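# Load six cart bottles into fridge and close it

## Task

Move all six bottles from the cart into the refrigerator so each one stands upright, then close the refrigerator door completely. The task fails if a glass bottle drops any real distance, if the door is swung open or closed violently, or if the robot tips over or finishes leaning. At the end, release everything and back the robot away.

## Robot and tools

ROBOT. TidyBot++: a 0.54 x 0.50 x 0.38 m wheeled base on four driven casters. It carries one seven-joint arm with a two-finger gripper. The shoulder sits 0.12 m ahead of the base centre and 0.68 m above the floor. Segments: upper arm 0.42 m, forearm 0.31 m, wrist to hand point 0.31 m. Cameras: base_camera on the base, and wrist_camera, which looks the way the hand points. The arm starts folded, hand down, poking up to 0.08 m past the base front. Something may occasionally nudge a loose object.

FRAMES. Base frame: origin on the floor below the base centre, x forward, y left, z up, in metres. hand_pose and hand_target are reported in this frame, for the point between the finger pads. The hand's own z axis runs out along the fingers, and the fingers open along its y axis. The odometry frame is the base frame as it was at scene start. base_odometry only counts wheel rotation, so slip shows up as travel. Its heading is in rad, left positive, from -3.142 to 3.142. base_tilt is in degrees, positive when leaning forward or right.

move. One action per call, built from base, joints, target and speeds; cameras and blocking are extras.
- base: an object of relative offsets, measured from the base pose in the latest reported state. translate_m is metres forward (+) or back, -2 to 2. strafe_m is metres left (+) or right, -2 to 2. rotate_rad is a left/counter-clockwise (+) turn, -6.3 to 6.3. Translation follows the base axes at the command's start, in a straight line.
- joints: absolute targets by name, in rad. joint_1_rad turns the arm about vertical; + is clockwise from above, the reverse of heading. joint_2_rad is the shoulder, -2.249 to 2.249, 0 = upper arm vertical. joint_4_rad is the elbow, -2.579 to 2.579. joint_6_rad is the wrist, -2.099 to 2.099. joint_3_rad, joint_5_rad and joint_7_rad turn freely but go the short way, so rotate in steps under half a turn. gripper_pos runs 0 (open) to 1 (closed); the pad gap is about 85 x (1 - gripper_pos) mm.
- target: a single list of seven numbers [x, y, z, qw, qx, qy, qz]. It is an absolute hand pose in the base frame, position in metres plus a unit quaternion. With target, joints may only carry gripper_pos.
- speeds: per-action caps. translate_m and strafe_m take 0.05-0.5 m/s; for a combined move, cap only one of them. rotate_rad takes 0.1-1.57 rad/s. gripper_pos can also be capped.
- cameras: list drawn from base_camera, wrist_camera, all. Omitted means all; [] means none.
- blocking: true (default) returns once everything stops. false returns in about 0.5 s while motion continues. A later move overrides only the parts it names.
Unknown keys make a call invalid. Out-of-range values get it refused. After a refusal or an uncommanded stop, later move/wait/finished_scene calls in the same reply are skipped.

OTHER TOOLS. wait(seconds 0-10, cameras) lets the scene run and reports state. stop(cameras) brakes all running motion. zoom_image(camera, region [x0, y0, x1, y1] in pixels, top-left origin, at most 504 x 504) enlarges part of the latest image. read_manual(section "licences") only returns licence text. finished_scene(scene = current scene number) ends the scene irreversibly; a still-running move is cut short.

RESULT LINES. move: "done" or the worst status. base_status, joint_status, hand_status can read done, moving, off_target, contact_stop, time_out, not_followed, torque_fault or limit_stop_at_motor_heat. off_target means it rested away from the goal and may still be pushing. hand_status done means within 10 mm and 2 degrees. Base "done" only means the wheels turned enough; a blocked base may stop short and push until it times out after about 14 s. Other flags: "joint command not followed" / "pose unreachable" mean a safety check held the arm back. "cause:" gives the reason for a self-collision block. "ARM HIT" means a hard hit on the base or itself. on_its_own lists uncommanded behaviour. "earlier move" shows a non-blocking move's progress. motor_effort is percent of max, + toward higher angles, with the last action's peak in brackets. "Motor temperatures" lists one value per arm joint. MOTOR HOT appears at 60 °C; at 75 °C an OVER-TEMPERATURE FAULT lets the arm sag for 30-60 s. Resend targets once commands are accepted again. pictures gives the image order.

ARM HANDLING. target poses usually land within about 3 cm. To correct, add (desired - hand_pose) to the last target. The path curves and can overshoot. Low, close, forward-pointing poses can drive the arm into the base, and nothing prevents that. Unreachable poses wander up to 10 s, then time_out. To hold position, resend hand_target, not hand_pose. Loads make the arm sag; correct with the same offset trick. When holding something, never command a joint to its current reading. For joint corrections, send last command + (wanted - read). Tiny steps may not move a joint because of friction. When a held bottle touches a surface, hand_pose stops descending and effort shifts slightly. A hand pointing down can rise to about 0.94 m only near the base. Closed fingertips reach about 20 mm past the hand point. Gripping at 1 squeezes hard: "done" there means nothing was caught, "off_target" means an object stopped the fingers.

AVOID. Glass bottles falling; release each one only once it rests upright. Fast or forceful door motion, opening or closing. Driving or turning while the arm is snagged above about 0.6 m. Stretching far out over nearby furniture, or swinging a stretched arm sideways, both of which can tip the robot. Back away or retract the arm to recover from a lean. Avoid torque faults, which freeze the arm for 10 s; limits are 104.5 N m for joints 1-4 and 51.3 N m for joints 5-7. Also avoid heavy squeezing of objects that are still supported, pulling or twisting on the gripper, fast swinging of loads, and long stretched holds that heat the motors. Thinking time lets the simulation advance. Finish with the gripper open and the robot clear of the fridge.

Each tool is called after "Call:" in YAML: its name, and indented under it one key for each argument.

## Session

Call:
move:

Scene clock: 0.00 s.
Motor temperatures (°C): [28 30 26 26 32 36 31]
base_odometry: x=+0.000 y=+0.000 heading=+0.000
base_tilt: forward=-0.3 right=+0.1
base_status: not commanded
joint_positions: joint_1_rad=-0.023 joint_2_rad=-0.370 joint_3_rad=+3.144 joint_4_rad=-2.534 joint_5_rad=+0.036 joint_6_rad=-0.852 joint_7_rad=+1.619 gripper_pos=+0.000
joint_status: not commanded
motor_effort: joint_1_rad=+1 joint_2_rad=+0 joint_3_rad=+0 joint_4_rad=+16 joint_5_rad=+0 joint_6_rad=+1 joint_7_rad=+0
hand_pose: x=+0.2666 y=-0.0040 z=+0.5897 quat_wxyz=(+0.015, +0.997, +0.045, +0.063) (m; base frame)
hand_target: x=+0.2671 y=-0.0039 z=+0.5900 quat_wxyz=(+0.015, +0.997, +0.045, +0.063) (m; base frame)
hand_status: not commanded
pictures: base_camera, wrist_camera
Images, in order (width x height): base_camera 644x364, wrist_camera 644x476.

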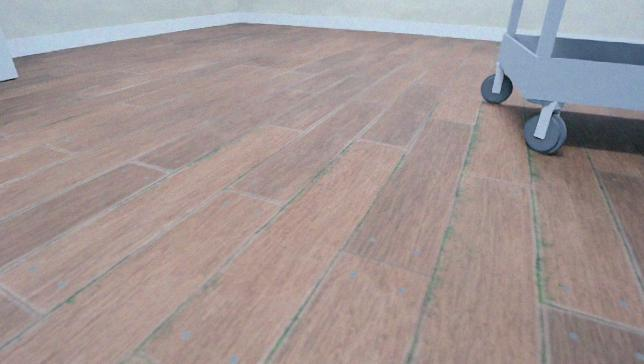

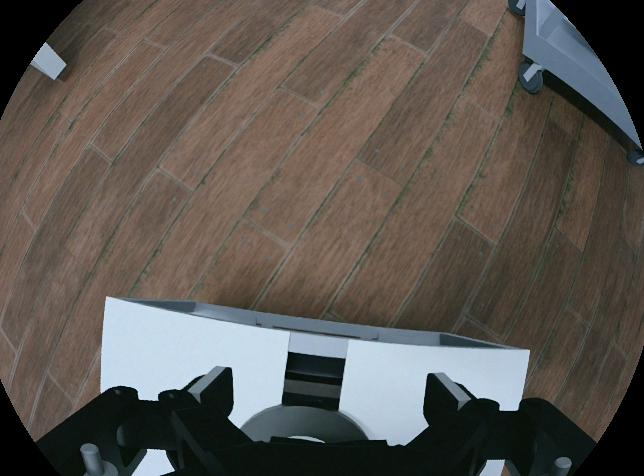

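Call:
move:
  joints: {"joint_1_rad": 0.0, "joint_2_rad": -0.015, "joint_3_rad": 3.141, "joint_4_rad": -1.836, "joint_5_rad": 0.0, "joint_6_rad": -0.07, "joint_7_rad": 1.563, "gripper_pos": 0.22}

Scene clock: 2.80 s.
Motor temperatures (°C): [28 30 26 26 32 36 31]
move: done
base_odometry: x=+0.000 y=+0.000 heading=+0.000
base_tilt: forward=-0.3 right=+0.1
base_status: not commanded
joint_positions: joint_1_rad=-0.016 joint_2_rad=-0.033 joint_3_rad=+3.144 joint_4_rad=-1.854 joint_5_rad=+0.036 joint_6_rad=-0.109 joint_7_rad=+1.612 gripper_pos=+0.220
joint_status: all done
motor_effort: joint_1_rad=+1(1) joint_2_rad=-20(21) joint_3_rad=+1(2) joint_4_rad=+23(23) joint_5_rad=+0(1) joint_6_rad=+7(8) joint_7_rad=+0(2)
hand_pose: x=+0.7011 y=+0.0080 z=+0.9148 quat_wxyz=(+0.020, +0.821, +0.036, +0.569) (m; base frame)
hand_target: x=+0.7127 y=+0.0017 z=+0.9267 quat_wxyz=(-0.002, +0.811, -0.003, +0.585) (m; base frame)
hand_status: not commanded
pictures: base_camera, wrist_camera
Images, in order (width x height): base_camera 644x364, wrist_camera 644x476.

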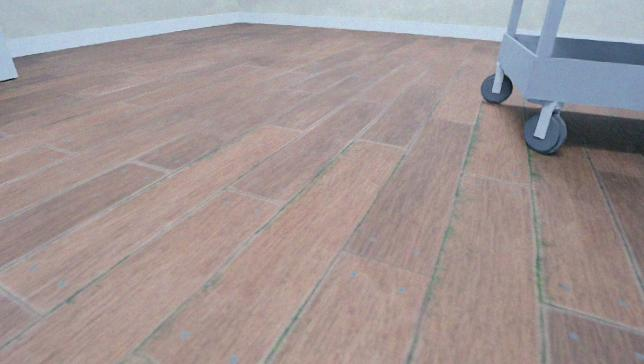

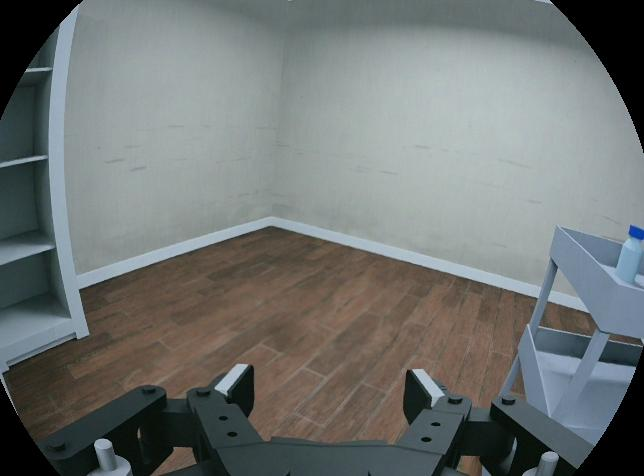

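Call:
move:
  base: {"rotate_rad": 0.9}
  speeds: {"rotate_rad": 0.8}

Scene clock: 5.13 s.
Motor temperatures (°C): [28 30 26 26 32 36 31]
move: done
base_odometry: x=+0.000 y=+0.000 heading=+0.899
base_tilt: forward=-0.3 right=+0.1
base_status: done
joint_positions: joint_1_rad=-0.004 joint_2_rad=-0.029 joint_3_rad=+3.141 joint_4_rad=-1.854 joint_5_rad=+0.036 joint_6_rad=-0.105 joint_7_rad=+1.611 gripper_pos=+0.220
joint_status: not commanded
motor_effort: joint_1_rad=+1(4) joint_2_rad=-18(21) joint_3_rad=+1(3) joint_4_rad=+23(23) joint_5_rad=+0(1) joint_6_rad=+7(8) joint_7_rad=+0(1)
hand_pose: x=+0.7023 y=+0.0029 z=+0.9141 quat_wxyz=(+0.022, +0.821, +0.032, +0.569) (m; base frame)
hand_target: x=+0.7127 y=+0.0017 z=+0.9267 quat_wxyz=(-0.002, +0.811, -0.003, +0.585) (m; base frame)
hand_status: not commanded
pictures: base_camera, wrist_camera
Images, in order (width x height): base_camera 644x364, wrist_camera 644x476.

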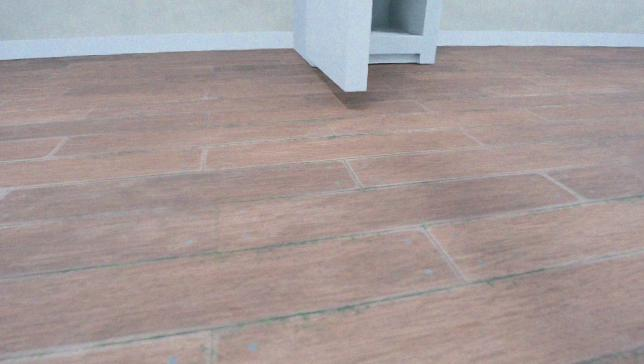

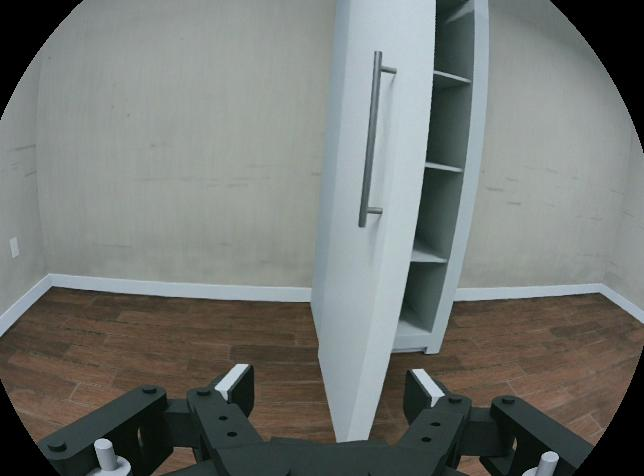

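Call:
move:
  base: {"translate_m": 0.613, "strafe_m": -0.48, "rotate_rad": 0.12}
  speeds: {"translate_m": 0.4}

Scene clock: 10.70 s.
Motor temperatures (°C): [28 30 26 26 32 36 31]
move: done
base_odometry: x=+0.757 y=+0.181 heading=+1.020
base_tilt: forward=-0.3 right=+0.1
base_status: done
joint_positions: joint_1_rad=-0.007 joint_2_rad=-0.026 joint_3_rad=+3.137 joint_4_rad=-1.854 joint_5_rad=+0.036 joint_6_rad=-0.104 joint_7_rad=+1.611 gripper_pos=+0.220
joint_status: not commanded
motor_effort: joint_1_rad=+0(4) joint_2_rad=-20(21) joint_3_rad=+0(5) joint_4_rad=+23(24) joint_5_rad=+0(1) joint_6_rad=+7(8) joint_7_rad=+0(1)
hand_pose: x=+0.7034 y=+0.0074 z=+0.9124 quat_wxyz=(+0.020, +0.822, +0.035, +0.568) (m; base frame)
hand_target: x=+0.7127 y=+0.0017 z=+0.9267 quat_wxyz=(-0.002, +0.811, -0.003, +0.585) (m; base frame)
hand_status: not commanded
pictures: base_camera, wrist_camera
Images, in order (width x height): base_camera 644x364, wrist_camera 644x476.

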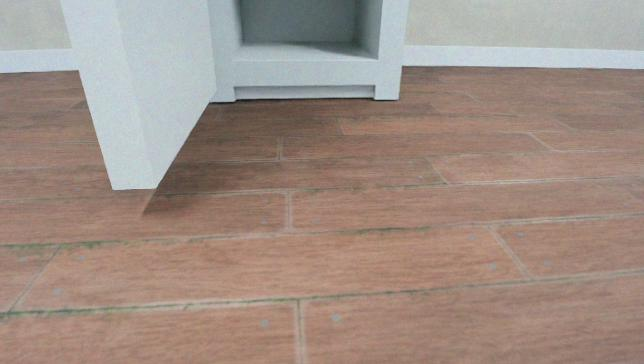

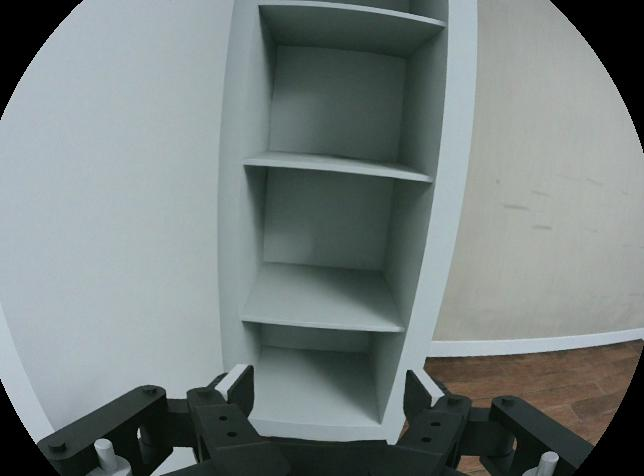

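Call:
move:
  joints: {"joint_1_rad": 0.0, "joint_2_rad": -0.013, "joint_3_rad": 3.141, "joint_4_rad": -1.814, "joint_5_rad": -0.036, "joint_6_rad": -0.07, "joint_7_rad": 1.49}

Scene clock: 13.47 s.
Motor temperatures (°C): [28 30 26 26 32 36 31]
move: done
base_odometry: x=+0.757 y=+0.181 heading=+1.020
base_tilt: forward=-0.3 right=+0.1
base_status: not commanded
joint_positions: joint_1_rad=-0.007 joint_2_rad=-0.025 joint_3_rad=+3.137 joint_4_rad=-1.831 joint_5_rad=+0.001 joint_6_rad=-0.102 joint_7_rad=+1.530 gripper_pos=+0.220
joint_status: all done
motor_effort: joint_1_rad=+1(1) joint_2_rad=-20(20) joint_3_rad=+0(1) joint_4_rad=+23(25) joint_5_rad=+0(1) joint_6_rad=+7(8) joint_7_rad=+0(1)
hand_pose: x=+0.7078 y=+0.0086 z=+0.9268 quat_wxyz=(-0.015, +0.815, -0.011, +0.579) (m; base frame)
hand_target: x=+0.7170 y=+0.0025 z=+0.9388 quat_wxyz=(-0.036, +0.804, -0.046, +0.592) (m; base frame)
hand_status: not commanded
pictures: base_camera, wrist_camera
Images, in order (width x height): base_camera 644x364, wrist_camera 644x476.

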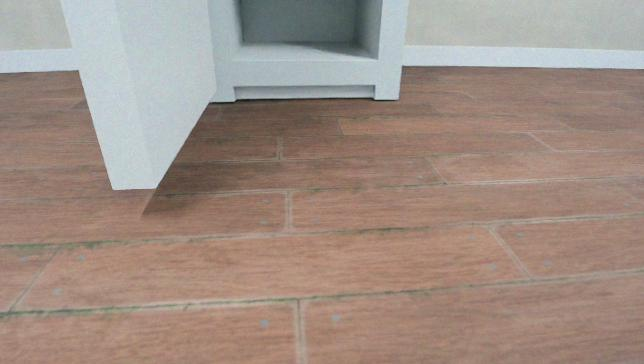

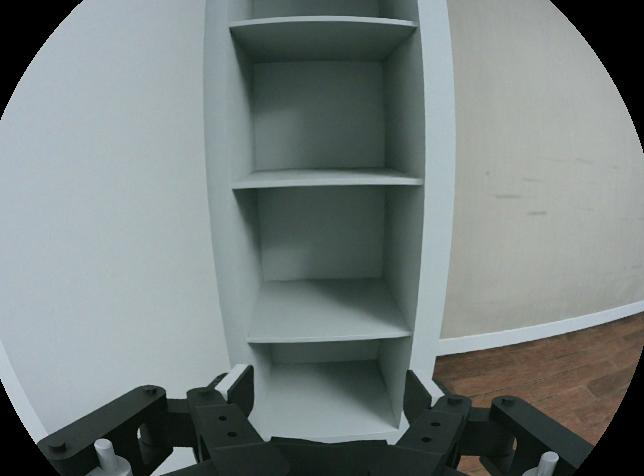

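Call:
move:
  base: {"translate_m": -1.146, "strafe_m": 0.185, "rotate_rad": -1.02}
  speeds: {"translate_m": 0.4, "rotate_rad": 0.5}

Scene clock: 23.70 s.
Motor temperatures (°C): [28 30 26 26 32 36 31]
move: done
base_odometry: x=+0.000 y=-0.699 heading=-0.001
base_tilt: forward=-0.3 right=+0.1
base_status: done
joint_positions: joint_1_rad=+0.000 joint_2_rad=-0.020 joint_3_rad=+3.138 joint_4_rad=-1.826 joint_5_rad=+0.001 joint_6_rad=-0.100 joint_7_rad=+1.530 gripper_pos=+0.220
joint_status: not commanded
motor_effort: joint_1_rad=+0(4) joint_2_rad=-19(24) joint_3_rad=+0(4) joint_4_rad=+23(25) joint_5_rad=+0(1) joint_6_rad=+8(8) joint_7_rad=+0(1)
hand_pose: x=+0.7104 y=+0.0032 z=+0.9268 quat_wxyz=(-0.012, +0.815, -0.015, +0.579) (m; base frame)
hand_target: x=+0.7170 y=+0.0025 z=+0.9388 quat_wxyz=(-0.036, +0.804, -0.046, +0.592) (m; base frame)
hand_status: not commanded
pictures: base_camera, wrist_camera
Images, in order (width x height): base_camera 644x364, wrist_camera 644x476.

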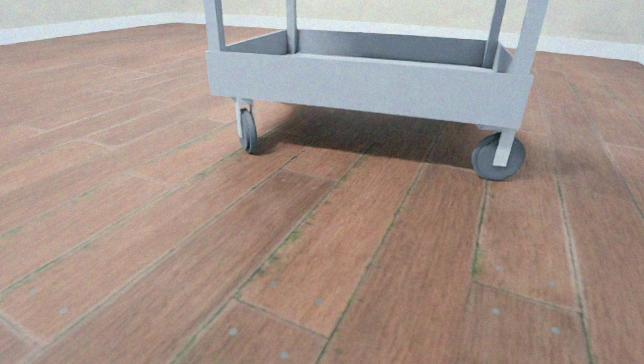

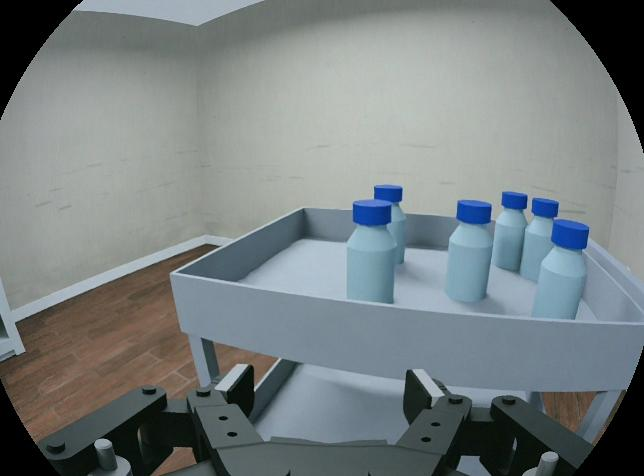

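Call:
move:
  base: {"translate_m": 0.25, "strafe_m": -0.045}
  speeds: {"translate_m": 0.3}
  cameras: ["wrist_camera"]

Scene clock: 27.70 s.
Motor temperatures (°C): [28 30 26 26 32 36 31]
move: done
base_odometry: x=+0.250 y=-0.744 heading=-0.001
base_tilt: forward=-0.3 right=+0.1
base_status: done
joint_positions: joint_1_rad=+0.000 joint_2_rad=-0.019 joint_3_rad=+3.138 joint_4_rad=-1.826 joint_5_rad=+0.001 joint_6_rad=-0.100 joint_7_rad=+1.530 gripper_pos=+0.220
joint_status: not commanded
motor_effort: joint_1_rad=+1(2) joint_2_rad=-20(23) joint_3_rad=+1(1) joint_4_rad=+23(24) joint_5_rad=+0(1) joint_6_rad=+8(8) joint_7_rad=+0(1)
hand_pose: x=+0.7104 y=+0.0032 z=+0.9268 quat_wxyz=(-0.012, +0.815, -0.015, +0.579) (m; base frame)
hand_target: x=+0.7170 y=+0.0025 z=+0.9388 quat_wxyz=(-0.036, +0.804, -0.046, +0.592) (m; base frame)
hand_status: not commanded
pictures: wrist_camera
Images, in order (width x height): wrist_camera 644x476.

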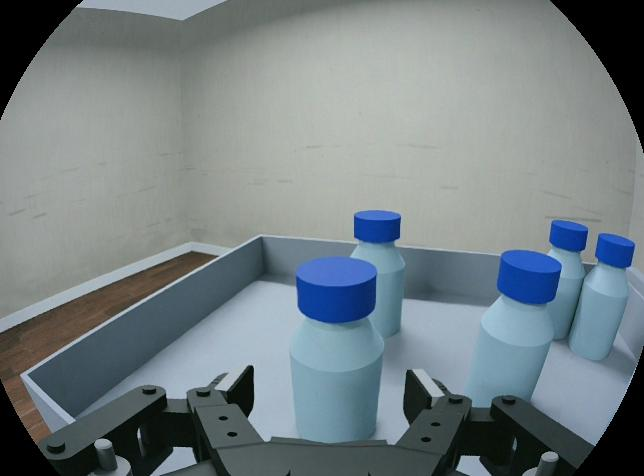

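Call:
move:
  base: {"translate_m": 0.092, "strafe_m": -0.004}
  speeds: {"translate_m": 0.12}
  cameras: ["wrist_camera"]

Scene clock: 30.37 s.
Motor temperatures (°C): [28 30 26 26 32 36 31]
move: done
base_odometry: x=+0.342 y=-0.748 heading=-0.001
base_tilt: forward=-0.3 right=+0.1
base_status: done
joint_positions: joint_1_rad=+0.000 joint_2_rad=-0.019 joint_3_rad=+3.138 joint_4_rad=-1.826 joint_5_rad=+0.001 joint_6_rad=-0.100 joint_7_rad=+1.530 gripper_pos=+0.220
joint_status: not commanded
motor_effort: joint_1_rad=+1(2) joint_2_rad=-21(23) joint_3_rad=+0(1) joint_4_rad=+23(24) joint_5_rad=-1(1) joint_6_rad=+8(8) joint_7_rad=+0(1)
hand_pose: x=+0.7106 y=+0.0032 z=+0.9265 quat_wxyz=(-0.012, +0.815, -0.015, +0.579) (m; base frame)
hand_target: x=+0.7170 y=+0.0025 z=+0.9388 quat_wxyz=(-0.036, +0.804, -0.046, +0.592) (m; base frame)
hand_status: not commanded
pictures: wrist_camera
Images, in order (width x height): wrist_camera 644x476.

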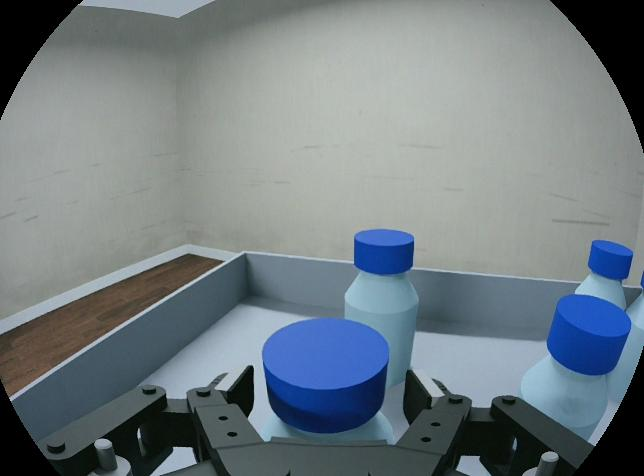

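Call:
move:
  joints: {"gripper_pos":0.5}
  cameras: ["wrist_camera"]

Call:
move:
  joints: {"gripper_pos":0.65}
  cameras: ["wrist_camera"]

Scene clock: 33.57 s.
Motor temperatures (°C): [28 30 26 26 32 36 31]
move: off_target
base_odometry: x=+0.342 y=-0.748 heading=-0.001
base_tilt: forward=-0.3 right=+0.1
base_status: not commanded
joint_positions: joint_1_rad=+0.000 joint_2_rad=-0.019 joint_3_rad=+3.138 joint_4_rad=-1.825 joint_5_rad=+0.001 joint_6_rad=-0.098 joint_7_rad=+1.530 gripper_pos=+0.450
joint_status: gripper_pos off_target (ended at +0.450, target +0.500)
motor_effort: joint_1_rad=+1(2) joint_2_rad=-21(21) joint_3_rad=+2(2) joint_4_rad=+24(24) joint_5_rad=+0(1) joint_6_rad=+8(9) joint_7_rad=+0(1)
hand_pose: x=+0.7106 y=+0.0033 z=+0.9273 quat_wxyz=(-0.012, +0.815, -0.015, +0.580) (m; base frame)
hand_target: x=+0.7170 y=+0.0025 z=+0.9388 quat_wxyz=(-0.036, +0.804, -0.046, +0.592) (m; base frame)
hand_status: not commanded
pictures: wrist_camera
Images, in order (width x height): wrist_camera 644x476.

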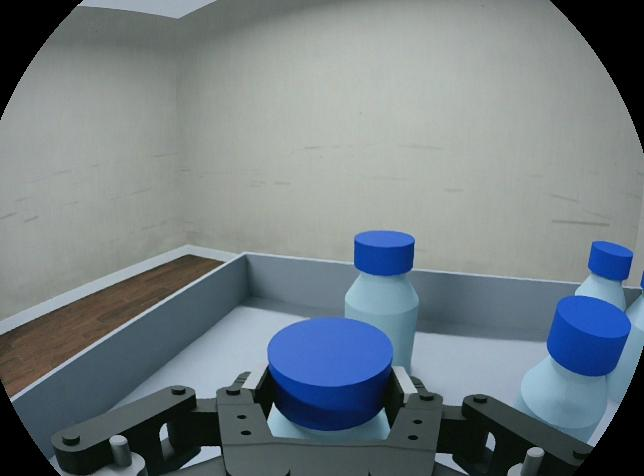

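Scene clock: 34.13 s.
Motor temperatures (°C): [28 30 26 26 32 36 31]
move: off_target
base_odometry: x=+0.342 y=-0.748 heading=-0.001
base_tilt: forward=-0.3 right=+0.1
base_status: not commanded
joint_positions: joint_1_rad=+0.000 joint_2_rad=-0.019 joint_3_rad=+3.138 joint_4_rad=-1.825 joint_5_rad=+0.001 joint_6_rad=-0.098 joint_7_rad=+1.530 gripper_pos=+0.450
joint_status: gripper_pos off_target (ended at +0.450, target +0.650)
motor_effort: joint_1_rad=+1(2) joint_2_rad=-20(21) joint_3_rad=+1(1) joint_4_rad=+24(24) joint_5_rad=+0(1) joint_6_rad=+8(9) joint_7_rad=+0(1)
hand_pose: x=+0.7106 y=+0.0033 z=+0.9273 quat_wxyz=(-0.012, +0.815, -0.015, +0.580) (m; base frame)
hand_target: x=+0.7170 y=+0.0025 z=+0.9388 quat_wxyz=(-0.036, +0.804, -0.046, +0.592) (m; base frame)
hand_status: not commanded
pictures: wrist_camera
Images, in order (width x height): wrist_camera 644x476.

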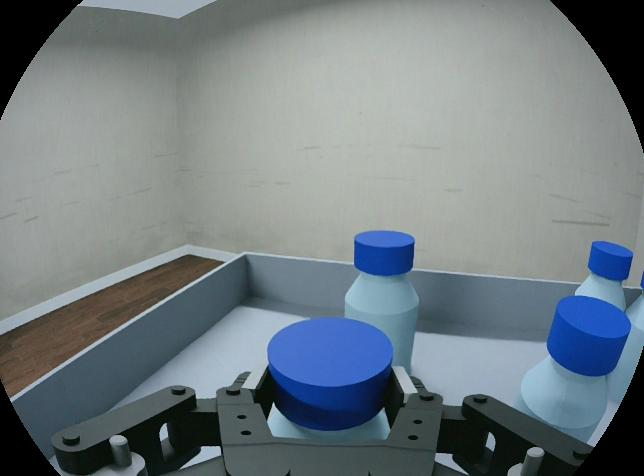

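Call:
move:
  target: [0.695,0,1.0,0,-0.802,0,-0.597]
  cameras: []

Call:
move:
  target: [0.67,0,1.085,0,-0.795,0,-0.606]
  cameras: ["wrist_camera"]

Call:
move:
  base: {"translate_m":-0.3}
  speeds: {"translate_m":0.3}
  target: [0.66,0,1.12,0,-0.79,0,-0.613]
  cameras: ["wrist_camera"]

Scene clock: 35.77 s.
Motor temperatures (°C): [28 30 26 26 32 36 31]
move: off_target
base_odometry: x=+0.342 y=-0.748 heading=-0.001
base_tilt: forward=-0.3 right=+0.1
base_status: not commanded
joint_positions: joint_1_rad=-0.001 joint_2_rad=-0.064 joint_3_rad=+3.143 joint_4_rad=-1.741 joint_5_rad=+0.001 joint_6_rad=-0.233 joint_7_rad=+1.546 gripper_pos=+0.450
joint_status: not commanded
motor_effort: joint_1_rad=+1(2) joint_2_rad=-23(27) joint_3_rad=+0(1) joint_4_rad=+29(30) joint_5_rad=+0(1) joint_6_rad=+11(12) joint_7_rad=+0(1)
hand_pose: x=+0.6982 y=+0.0013 z=+0.9644 quat_wxyz=(-0.007, +0.816, -0.010, +0.577) (m; base frame)
hand_target: x=+0.6950 y=+0.0000 z=+1.0000 quat_wxyz=(+0.000, +0.802, +0.000, +0.597) (m; base frame)
hand_status: off_target (0.036 m and 3.1 deg from the pose sent, 0.074 m and 3.3 deg at the start)
pictures: none
No camera images: "cameras" was empty.

Scene clock: 37.30 s.
Motor temperatures (°C): [28 30 26 26 32 36 31]
move: off_target
base_odometry: x=+0.342 y=-0.748 heading=-0.001
base_tilt: forward=-0.3 right=+0.1
base_status: not commanded
joint_positions: joint_1_rad=-0.001 joint_2_rad=-0.116 joint_3_rad=+3.143 joint_4_rad=-1.526 joint_5_rad=+0.001 joint_6_rad=-0.460 joint_7_rad=+1.546 gripper_pos=+0.450
joint_status: not commanded
motor_effort: joint_1_rad=+1(1) joint_2_rad=-22(26) joint_3_rad=+0(1) joint_4_rad=+29(30) joint_5_rad=+0(1) joint_6_rad=+11(12) joint_7_rad=+0(1)
hand_pose: x=+0.6780 y=+0.0012 z=+1.0586 quat_wxyz=(-0.007, +0.804, -0.010, +0.594) (m; base frame)
hand_target: x=+0.6700 y=+0.0000 z=+1.0850 quat_wxyz=(+0.000, +0.795, +0.000, +0.606) (m; base frame)
hand_status: off_target (0.028 m and 2.2 deg from the pose sent, 0.124 m and 4.3 deg at the start)
pictures: wrist_camera
Images, in order (width x height): wrist_camera 644x476.

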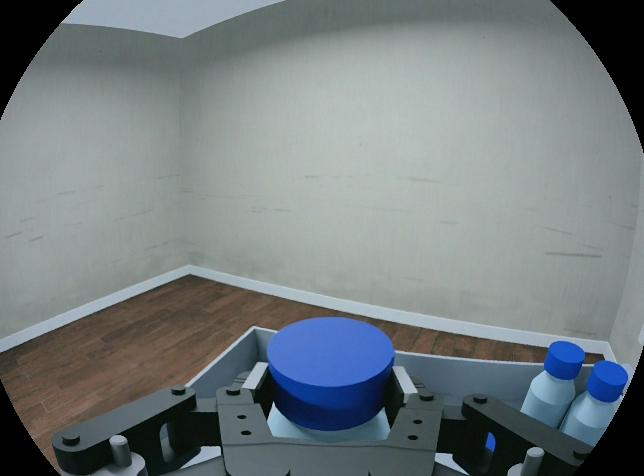

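Scene clock: 39.30 s.
Motor temperatures (°C): [28 30 26 26 32 36 31]
move: off_target
base_odometry: x=+0.042 y=-0.748 heading=-0.001
base_tilt: forward=-0.3 right=+0.1
base_status: done
joint_positions: joint_1_rad=-0.005 joint_2_rad=-0.126 joint_3_rad=+3.144 joint_4_rad=-1.436 joint_5_rad=+0.001 joint_6_rad=-0.548 joint_7_rad=+1.546 gripper_pos=+0.450
joint_status: not commanded
motor_effort: joint_1_rad=+1(3) joint_2_rad=-21(26) joint_3_rad=+0(3) joint_4_rad=+29(30) joint_5_rad=-1(1) joint_6_rad=+11(12) joint_7_rad=+0(1)
hand_pose: x=+0.6686 y=+0.0024 z=+1.0921 quat_wxyz=(-0.008, +0.801, -0.009, +0.599) (m; base frame)
hand_target: x=+0.6600 y=+0.0000 z=+1.1200 quat_wxyz=(+0.000, +0.790, +0.000, +0.613) (m; base frame)
hand_status: off_target (0.029 m and 2.5 deg from the pose sent, 0.064 m and 3.1 deg at the start)
pictures: wrist_camera
Images, in order (width x height): wrist_camera 644x476.

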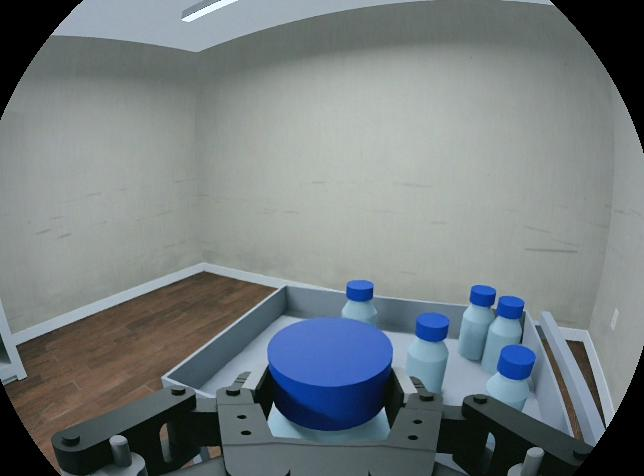

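Call:
move:
  base: {"translate_m":0.715,"strafe_m":0.929,"rotate_rad":1.021}
  speeds: {"translate_m":0.4,"rotate_rad":0.8}
  target: [0.66,0,1.13,0,-0.793,0,-0.609]
  cameras: ["wrist_camera","base_camera"]

Scene clock: 43.90 s.
Motor temperatures (°C): [28 30 26 26 32 36 31]
move: off_target
base_odometry: x=+0.758 y=+0.180 heading=+1.021
base_tilt: forward=-0.3 right=+0.1
base_status: done
joint_positions: joint_1_rad=-0.017 joint_2_rad=-0.107 joint_3_rad=+3.161 joint_4_rad=-1.382 joint_5_rad=+0.001 joint_6_rad=-0.599 joint_7_rad=+1.546 gripper_pos=+0.450
joint_status: not commanded
motor_effort: joint_1_rad=+0(4) joint_2_rad=-21(26) joint_3_rad=+1(5) joint_4_rad=+28(29) joint_5_rad=+0(2) joint_6_rad=+11(13) joint_7_rad=+0(1)
hand_pose: x=+0.6723 y=-0.0013 z=+1.0986 quat_wxyz=(-0.007, +0.806, -0.012, +0.592) (m; base frame)
hand_target: x=+0.6600 y=+0.0000 z=+1.1300 quat_wxyz=(+0.000, +0.793, +0.000, +0.609) (m; base frame)
hand_status: off_target (0.034 m and 2.9 deg from the pose sent, 0.039 m and 2.0 deg at the start)
pictures: base_camera, wrist_camera
Images, in order (width x height): base_camera 644x364, wrist_camera 644x476.

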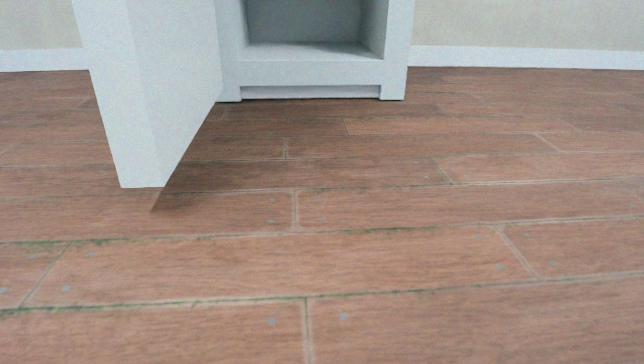

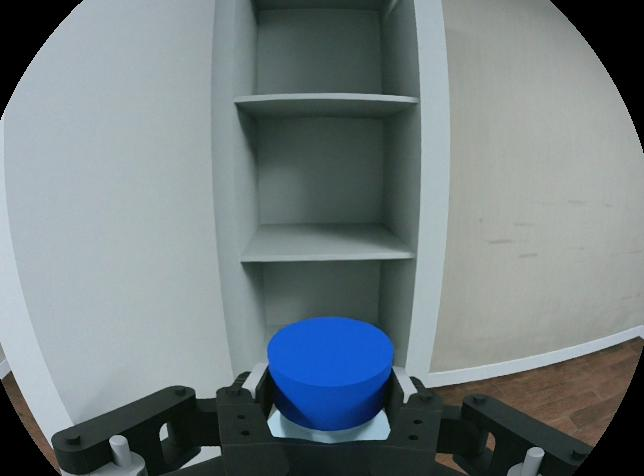

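Call:
zoom_image:
  camera: "base_camera"
  region: [200, 60, 440, 130]

Call:
zoom_image:
  camera: "wrist_camera"
  region: [200, 80, 460, 280]

Scaled by 2.100.

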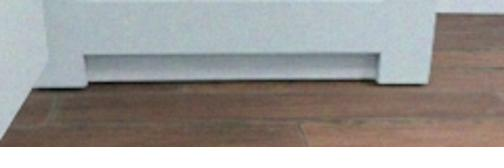

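Scaled by 1.938.

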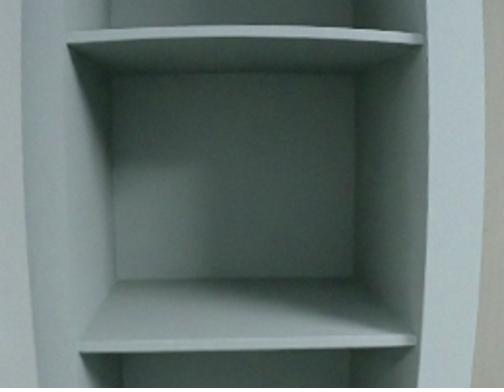

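Call:
move:
  base: {"translate_m":0.424,"strafe_m":-0.06,"rotate_rad":0.039}
  speeds: {"translate_m":0.3,"rotate_rad":0.4}
  target: [0.66,0.06,1.14,0,-0.793,0,-0.609]
  cameras: ["wrist_camera","base_camera"]

Scene clock: 50.27 s.
Motor temperatures (°C): [28 30 26 26 32 36 31]
move: off_target
base_odometry: x=+1.030 y=+0.511 heading=+1.062
base_tilt: forward=-0.3 right=+0.1
base_status: done
joint_positions: joint_1_rad=-0.018 joint_2_rad=-0.080 joint_3_rad=+2.983 joint_4_rad=-1.323 joint_5_rad=+0.255 joint_6_rad=-0.657 joint_7_rad=+1.313 gripper_pos=+0.450
joint_status: not commanded
motor_effort: joint_1_rad=+1(2) joint_2_rad=-23(26) joint_3_rad=+1(3) joint_4_rad=+28(29) joint_5_rad=+2(3) joint_6_rad=+11(13) joint_7_rad=+0(1)
hand_pose: x=+0.6730 y=+0.0568 z=+1.1069 quat_wxyz=(+0.000, +0.808, +0.007, +0.590) (m; base frame)
hand_target: x=+0.6600 y=+0.0600 z=+1.1400 quat_wxyz=(+0.000, +0.793, +0.000, +0.609) (m; base frame)
hand_status: off_target (0.036 m and 2.9 deg from the pose sent, 0.075 m and 2.9 deg at the start)
pictures: base_camera, wrist_camera
Images, in order (width x height): base_camera 644x364, wrist_camera 644x476.

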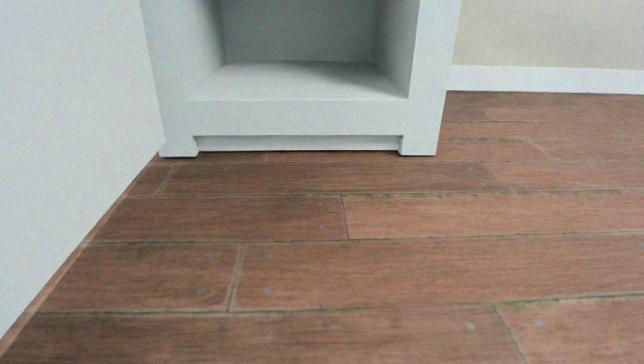

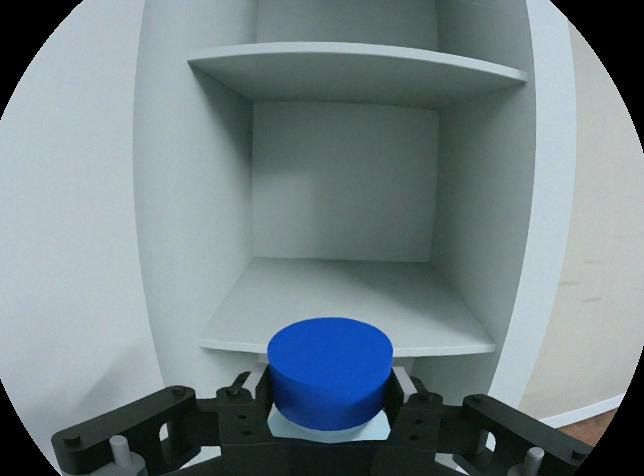

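Call:
move:
  base: {"translate_m":0.2}
  speeds: {"translate_m":0.2}
  target: [0.66,0.118,1.14,0,-0.793,0,-0.609]
  cameras: ["wrist_camera","base_camera"]

Scene clock: 53.40 s.
Motor temperatures (°C): [28 30 25 26 32 36 31]
move: off_target
base_odometry: x=+1.128 y=+0.686 heading=+1.061
base_tilt: forward=-0.3 right=+0.1
base_status: done
joint_positions: joint_1_rad=-0.146 joint_2_rad=-0.030 joint_3_rad=+2.882 joint_4_rad=-1.279 joint_5_rad=+0.544 joint_6_rad=-0.742 joint_7_rad=+1.036 gripper_pos=+0.450
joint_status: not commanded
motor_effort: joint_1_rad=+0(3) joint_2_rad=-23(28) joint_3_rad=+1(2) joint_4_rad=+28(28) joint_5_rad=+4(5) joint_6_rad=+10(12) joint_7_rad=+0(1)
hand_pose: x=+0.6725 y=+0.1243 z=+1.1037 quat_wxyz=(-0.003, +0.810, +0.017, +0.586) (m; base frame)
hand_target: x=+0.6600 y=+0.1180 z=+1.1400 quat_wxyz=(+0.000, +0.793, +0.000, +0.609) (m; base frame)
hand_status: off_target (0.039 m and 3.8 deg from the pose sent, 0.071 m and 2.9 deg at the start)
pictures: base_camera, wrist_camera
Images, in order (width x height): base_camera 644x364, wrist_camera 644x476.

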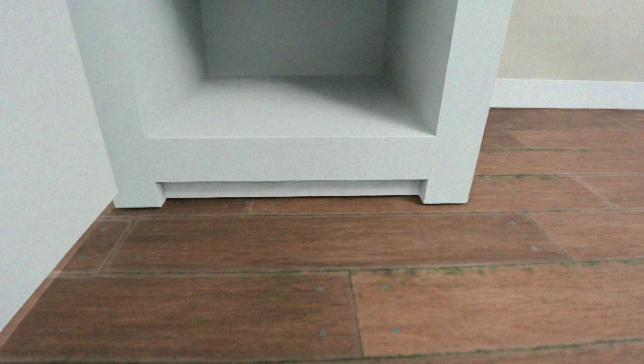

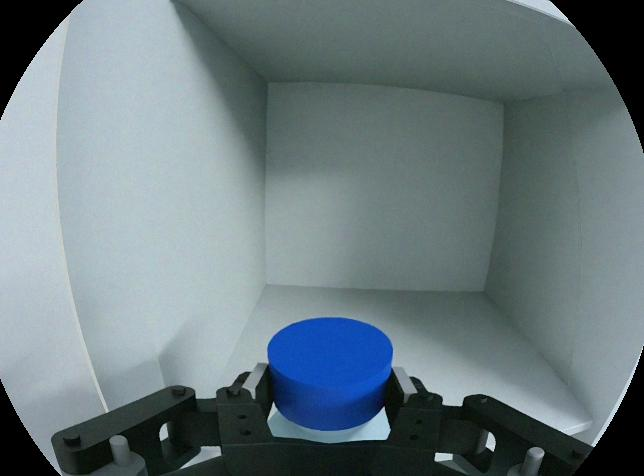

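Call:
move:
  base: {"translate_m":0.2}
  speeds: {"translate_m":0.2}
  target: [0.66,0.112,1.14,0,-0.793,0,-0.609]
  cameras: ["wrist_camera"]

Call:
move:
  base: {"translate_m":0.105}
  speeds: {"translate_m":0.12}
  target: [0.66,0.112,1.10,0,-0.8,0,-0.6]
  cameras: ["wrist_camera","base_camera"]

Scene clock: 56.47 s.
Motor temperatures (°C): [28 30 25 26 32 36 31]
move: off_target
base_odometry: x=+1.226 y=+0.860 heading=+1.061
base_tilt: forward=-0.3 right=+0.1
base_status: done
joint_positions: joint_1_rad=-0.141 joint_2_rad=-0.036 joint_3_rad=+2.882 joint_4_rad=-1.277 joint_5_rad=+0.544 joint_6_rad=-0.742 joint_7_rad=+1.035 gripper_pos=+0.450
joint_status: not commanded
motor_effort: joint_1_rad=+1(3) joint_2_rad=-24(27) joint_3_rad=+0(3) joint_4_rad=+28(28) joint_5_rad=+4(6) joint_6_rad=+10(11) joint_7_rad=+0(1)
hand_pose: x=+0.6704 y=+0.1212 z=+1.1082 quat_wxyz=(-0.002, +0.808, +0.014, +0.589) (m; base frame)
hand_target: x=+0.6600 y=+0.1120 z=+1.1400 quat_wxyz=(+0.000, +0.793, +0.000, +0.609) (m; base frame)
hand_status: off_target (0.035 m and 3.3 deg from the pose sent, 0.040 m and 3.8 deg at the start)
pictures: wrist_camera
Images, in order (width x height): wrist_camera 644x476.

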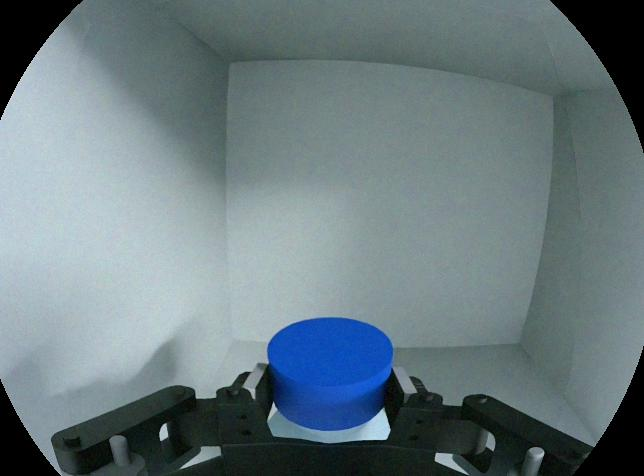

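Scene clock: 57.93 s.
Motor temperatures (°C): [28 30 25 26 32 36 31]
move: off_target
base_odometry: x=+1.278 y=+0.952 heading=+1.061
base_tilt: forward=-0.3 right=+0.1
base_status: done
joint_positions: joint_1_rad=-0.092 joint_2_rad=-0.061 joint_3_rad=+2.859 joint_4_rad=-1.385 joint_5_rad=+0.547 joint_6_rad=-0.719 joint_7_rad=+1.001 gripper_pos=+0.450
joint_status: not commanded
motor_effort: joint_1_rad=+0(3) joint_2_rad=-21(25) joint_3_rad=+0(2) joint_4_rad=+26(29) joint_5_rad=+4(5) joint_6_rad=+9(11) joint_7_rad=+0(1)
hand_pose: x=+0.6641 y=+0.1081 z=+1.0658 quat_wxyz=(+0.008, +0.824, +0.004, +0.566) (m; base frame)
hand_target: x=+0.6600 y=+0.1120 z=+1.1000 quat_wxyz=(+0.000, +0.800, +0.000, +0.600) (m; base frame)
hand_status: off_target (0.035 m and 4.8 deg from the pose sent, 0.016 m and 2.3 deg at the start)
pictures: base_camera, wrist_camera
Images, in order (width x height): base_camera 644x364, wrist_camera 644x476.

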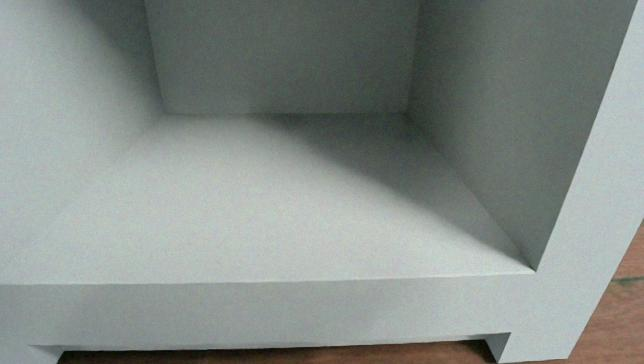

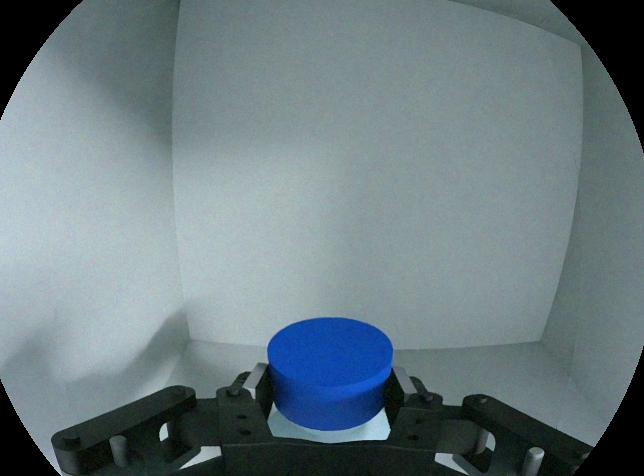

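Call:
move:
  target: [0.66,0.112,1.09,0,-0.8,0,-0.6]
  cameras: []

Call:
move:
  target: [0.66,0.112,1.08,0,-0.8,0,-0.6]
  cameras: ["wrist_camera"]

Scene clock: 58.97 s.
Motor temperatures (°C): [28 30 25 26 32 36 31]
move: off_target
base_odometry: x=+1.278 y=+0.952 heading=+1.061
base_tilt: forward=-0.3 right=+0.1
base_status: not commanded
joint_positions: joint_1_rad=-0.071 joint_2_rad=-0.073 joint_3_rad=+2.845 joint_4_rad=-1.412 joint_5_rad=+0.558 joint_6_rad=-0.691 joint_7_rad=+0.977 gripper_pos=+0.450
joint_status: not commanded
motor_effort: joint_1_rad=+1(1) joint_2_rad=-19(22) joint_3_rad=+0(1) joint_4_rad=+25(27) joint_5_rad=+4(5) joint_6_rad=+7(9) joint_7_rad=+0(1)
hand_pose: x=+0.6619 y=+0.1072 z=+1.0650 quat_wxyz=(+0.006, +0.820, +0.001, +0.572) (m; base frame)
hand_target: x=+0.6600 y=+0.1120 z=+1.0900 quat_wxyz=(+0.000, +0.800, +0.000, +0.600) (m; base frame)
hand_status: off_target (0.026 m and 4.0 deg from the pose sent, 0.025 m and 4.8 deg at the start)
pictures: none
No camera images: "cameras" was empty.

Scene clock: 59.63 s.
Motor temperatures (°C): [28 30 25 26 32 36 31]
move: off_target
base_odometry: x=+1.278 y=+0.952 heading=+1.061
base_tilt: forward=-0.3 right=+0.1
base_status: not commanded
joint_positions: joint_1_rad=-0.051 joint_2_rad=-0.085 joint_3_rad=+2.830 joint_4_rad=-1.440 joint_5_rad=+0.575 joint_6_rad=-0.660 joint_7_rad=+0.951 gripper_pos=+0.450
joint_status: not commanded
motor_effort: joint_1_rad=+0(1) joint_2_rad=-18(20) joint_3_rad=+0(1) joint_4_rad=+24(25) joint_5_rad=+4(4) joint_6_rad=+7(8) joint_7_rad=+1(1)
hand_pose: x=+0.6602 y=+0.1066 z=+1.0645 quat_wxyz=(+0.004, +0.815, -0.001, +0.580) (m; base frame)
hand_target: x=+0.6600 y=+0.1120 z=+1.0800 quat_wxyz=(+0.000, +0.800, +0.000, +0.600) (m; base frame)
hand_status: off_target (0.016 m and 2.9 deg from the pose sent, 0.016 m and 4.0 deg at the start)
pictures: wrist_camera
Images, in order (width x height): wrist_camera 644x476.

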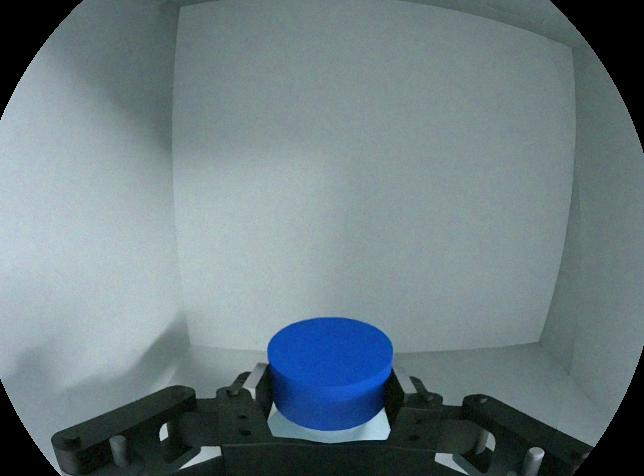

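Call:
move:
  target: [0.66,0.107,1.066,0,-0.8166,0,-0.5771]
  cameras: []

Call:
move:
  joints: {"gripper_pos":0.41}
  cameras: ["wrist_camera"]

Scene clock: 60.67 s.
Motor temperatures (°C): [28 30 25 26 32 36 31]
move: done
base_odometry: x=+1.278 y=+0.952 heading=+1.061
base_tilt: forward=-0.3 right=+0.1
base_status: not commanded
joint_positions: joint_1_rad=-0.060 joint_2_rad=-0.085 joint_3_rad=+2.845 joint_4_rad=-1.437 joint_5_rad=+0.556 joint_6_rad=-0.660 joint_7_rad=+0.966 gripper_pos=+0.450
joint_status: not commanded
motor_effort: joint_1_rad=+0(1) joint_2_rad=-17(18) joint_3_rad=+0(1) joint_4_rad=+22(24) joint_5_rad=+3(3) joint_6_rad=+6(7) joint_7_rad=+1(1)
hand_pose: x=+0.6604 y=+0.1057 z=+1.0642 quat_wxyz=(+0.001, +0.816, -0.002, +0.578) (m; base frame)
hand_target: x=+0.6600 y=+0.1070 z=+1.0660 quat_wxyz=(+0.000, +0.817, +0.000, +0.577) (m; base frame)
hand_status: done (0.002 m and 0.3 deg from the pose sent, 0.002 m and 0.6 deg at the start)
pictures: none
No camera images: "cameras" was empty.

Scene clock: 61.33 s.
Motor temperatures (°C): [28 30 25 26 32 36 31]
move: done
base_odometry: x=+1.278 y=+0.952 heading=+1.061
base_tilt: forward=-0.3 right=+0.1
base_status: not commanded
joint_positions: joint_1_rad=-0.060 joint_2_rad=-0.085 joint_3_rad=+2.845 joint_4_rad=-1.437 joint_5_rad=+0.556 joint_6_rad=-0.660 joint_7_rad=+0.966 gripper_pos=+0.409
joint_status: all done
motor_effort: joint_1_rad=+0(1) joint_2_rad=-17(19) joint_3_rad=+0(1) joint_4_rad=+23(25) joint_5_rad=+3(4) joint_6_rad=+6(7) joint_7_rad=+0(1)
hand_pose: x=+0.6605 y=+0.1057 z=+1.0640 quat_wxyz=(+0.001, +0.816, -0.002, +0.578) (m; base frame)
hand_target: x=+0.6600 y=+0.1070 z=+1.0660 quat_wxyz=(+0.000, +0.817, +0.000, +0.577) (m; base frame)
hand_status: not commanded
pictures: wrist_camera
Images, in order (width x height): wrist_camera 644x476.

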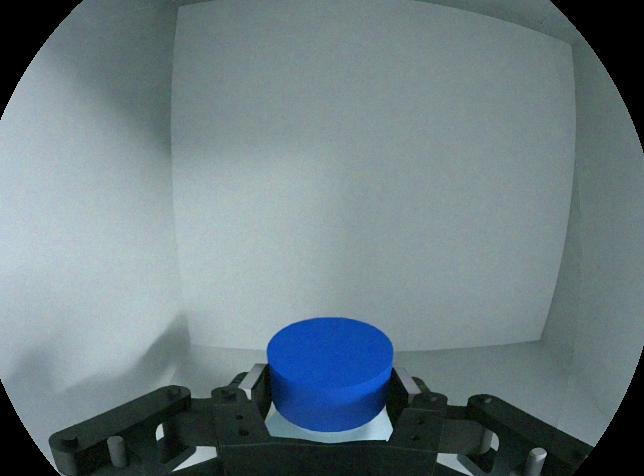

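Call:
move:
  joints: {"gripper_pos":0.27}
  cameras: ["wrist_camera"]

Call:
move:
  base: {"translate_m":-0.12}
  speeds: {"translate_m":0.1}
  cameras: ["wrist_camera"]

Scene clock: 62.37 s.
Motor temperatures (°C): [28 30 25 26 32 36 31]
move: done
base_odometry: x=+1.278 y=+0.952 heading=+1.061
base_tilt: forward=-0.3 right=+0.1
base_status: not commanded
joint_positions: joint_1_rad=-0.060 joint_2_rad=-0.085 joint_3_rad=+2.845 joint_4_rad=-1.437 joint_5_rad=+0.556 joint_6_rad=-0.660 joint_7_rad=+0.966 gripper_pos=+0.270
joint_status: all done
motor_effort: joint_1_rad=+1(1) joint_2_rad=-16(19) joint_3_rad=+1(1) joint_4_rad=+23(24) joint_5_rad=+2(3) joint_6_rad=+6(7) joint_7_rad=+0(0)
hand_pose: x=+0.6605 y=+0.1057 z=+1.0640 quat_wxyz=(+0.001, +0.816, -0.002, +0.578) (m; base frame)
hand_target: x=+0.6600 y=+0.1070 z=+1.0660 quat_wxyz=(+0.000, +0.817, +0.000, +0.577) (m; base frame)
hand_status: not commanded
pictures: wrist_camera
Images, in order (width x height): wrist_camera 644x476.

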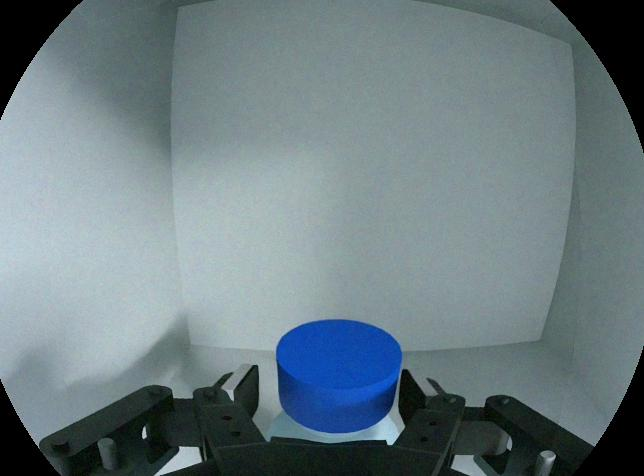

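Scene clock: 64.10 s.
Motor temperatures (°C): [28 30 25 26 32 36 31]
move: done
base_odometry: x=+1.219 y=+0.847 heading=+1.061
base_tilt: forward=-0.3 right=+0.1
base_status: done
joint_positions: joint_1_rad=-0.060 joint_2_rad=-0.092 joint_3_rad=+2.845 joint_4_rad=-1.437 joint_5_rad=+0.556 joint_6_rad=-0.660 joint_7_rad=+0.966 gripper_pos=+0.270
joint_status: not commanded
motor_effort: joint_1_rad=+1(2) joint_2_rad=-16(21) joint_3_rad=+1(2) joint_4_rad=+23(24) joint_5_rad=+3(4) joint_6_rad=+5(7) joint_7_rad=+0(1)
hand_pose: x=+0.6580 y=+0.1056 z=+1.0677 quat_wxyz=(+0.001, +0.814, -0.002, +0.581) (m; base frame)
hand_target: x=+0.6600 y=+0.1070 z=+1.0660 quat_wxyz=(+0.000, +0.817, +0.000, +0.577) (m; base frame)
hand_status: not commanded
pictures: wrist_camera
Images, in order (width x height): wrist_camera 644x476.

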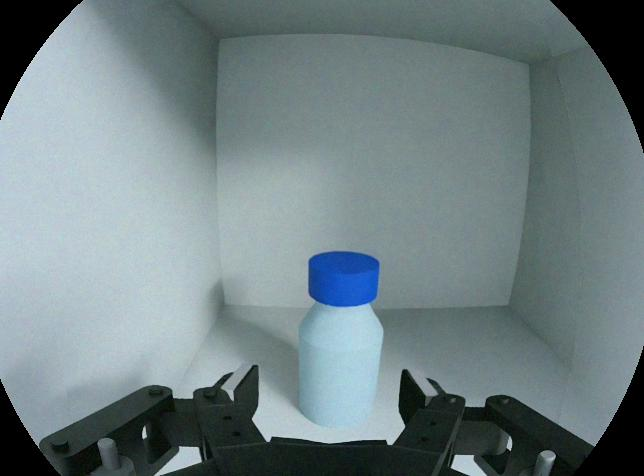

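Call:
move:
  base: {"translate_m":-0.6}
  speeds: {"translate_m":0.3}
  cameras: ["wrist_camera"]

Scene clock: 70.37 s.
Motor temperatures (°C): [28 30 25 26 32 36 31]
move: done
base_odometry: x=+0.927 y=+0.323 heading=+1.061
base_tilt: forward=-0.3 right=+0.1
base_status: done
joint_positions: joint_1_rad=-0.060 joint_2_rad=-0.093 joint_3_rad=+2.845 joint_4_rad=-1.437 joint_5_rad=+0.556 joint_6_rad=-0.660 joint_7_rad=+0.966 gripper_pos=+0.270
joint_status: not commanded
motor_effort: joint_1_rad=+0(2) joint_2_rad=-16(20) joint_3_rad=+1(2) joint_4_rad=+23(23) joint_5_rad=+2(4) joint_6_rad=+6(7) joint_7_rad=+0(1)
hand_pose: x=+0.6573 y=+0.1055 z=+1.0687 quat_wxyz=(+0.001, +0.814, -0.002, +0.581) (m; base frame)
hand_target: x=+0.6600 y=+0.1070 z=+1.0660 quat_wxyz=(+0.000, +0.817, +0.000, +0.577) (m; base frame)
hand_status: not commanded
pictures: wrist_camera
Images, in order (width x height): wrist_camera 644x476.

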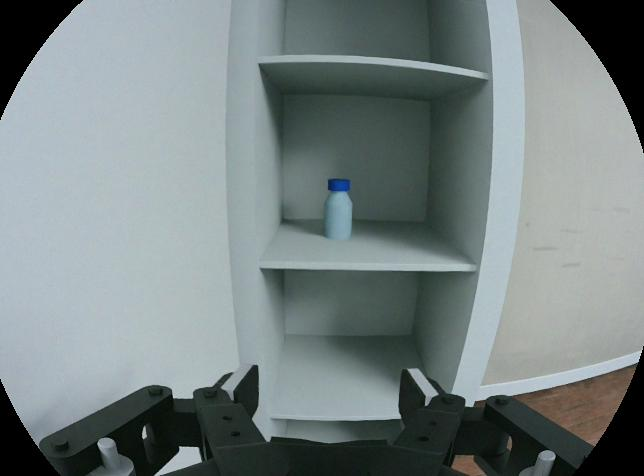

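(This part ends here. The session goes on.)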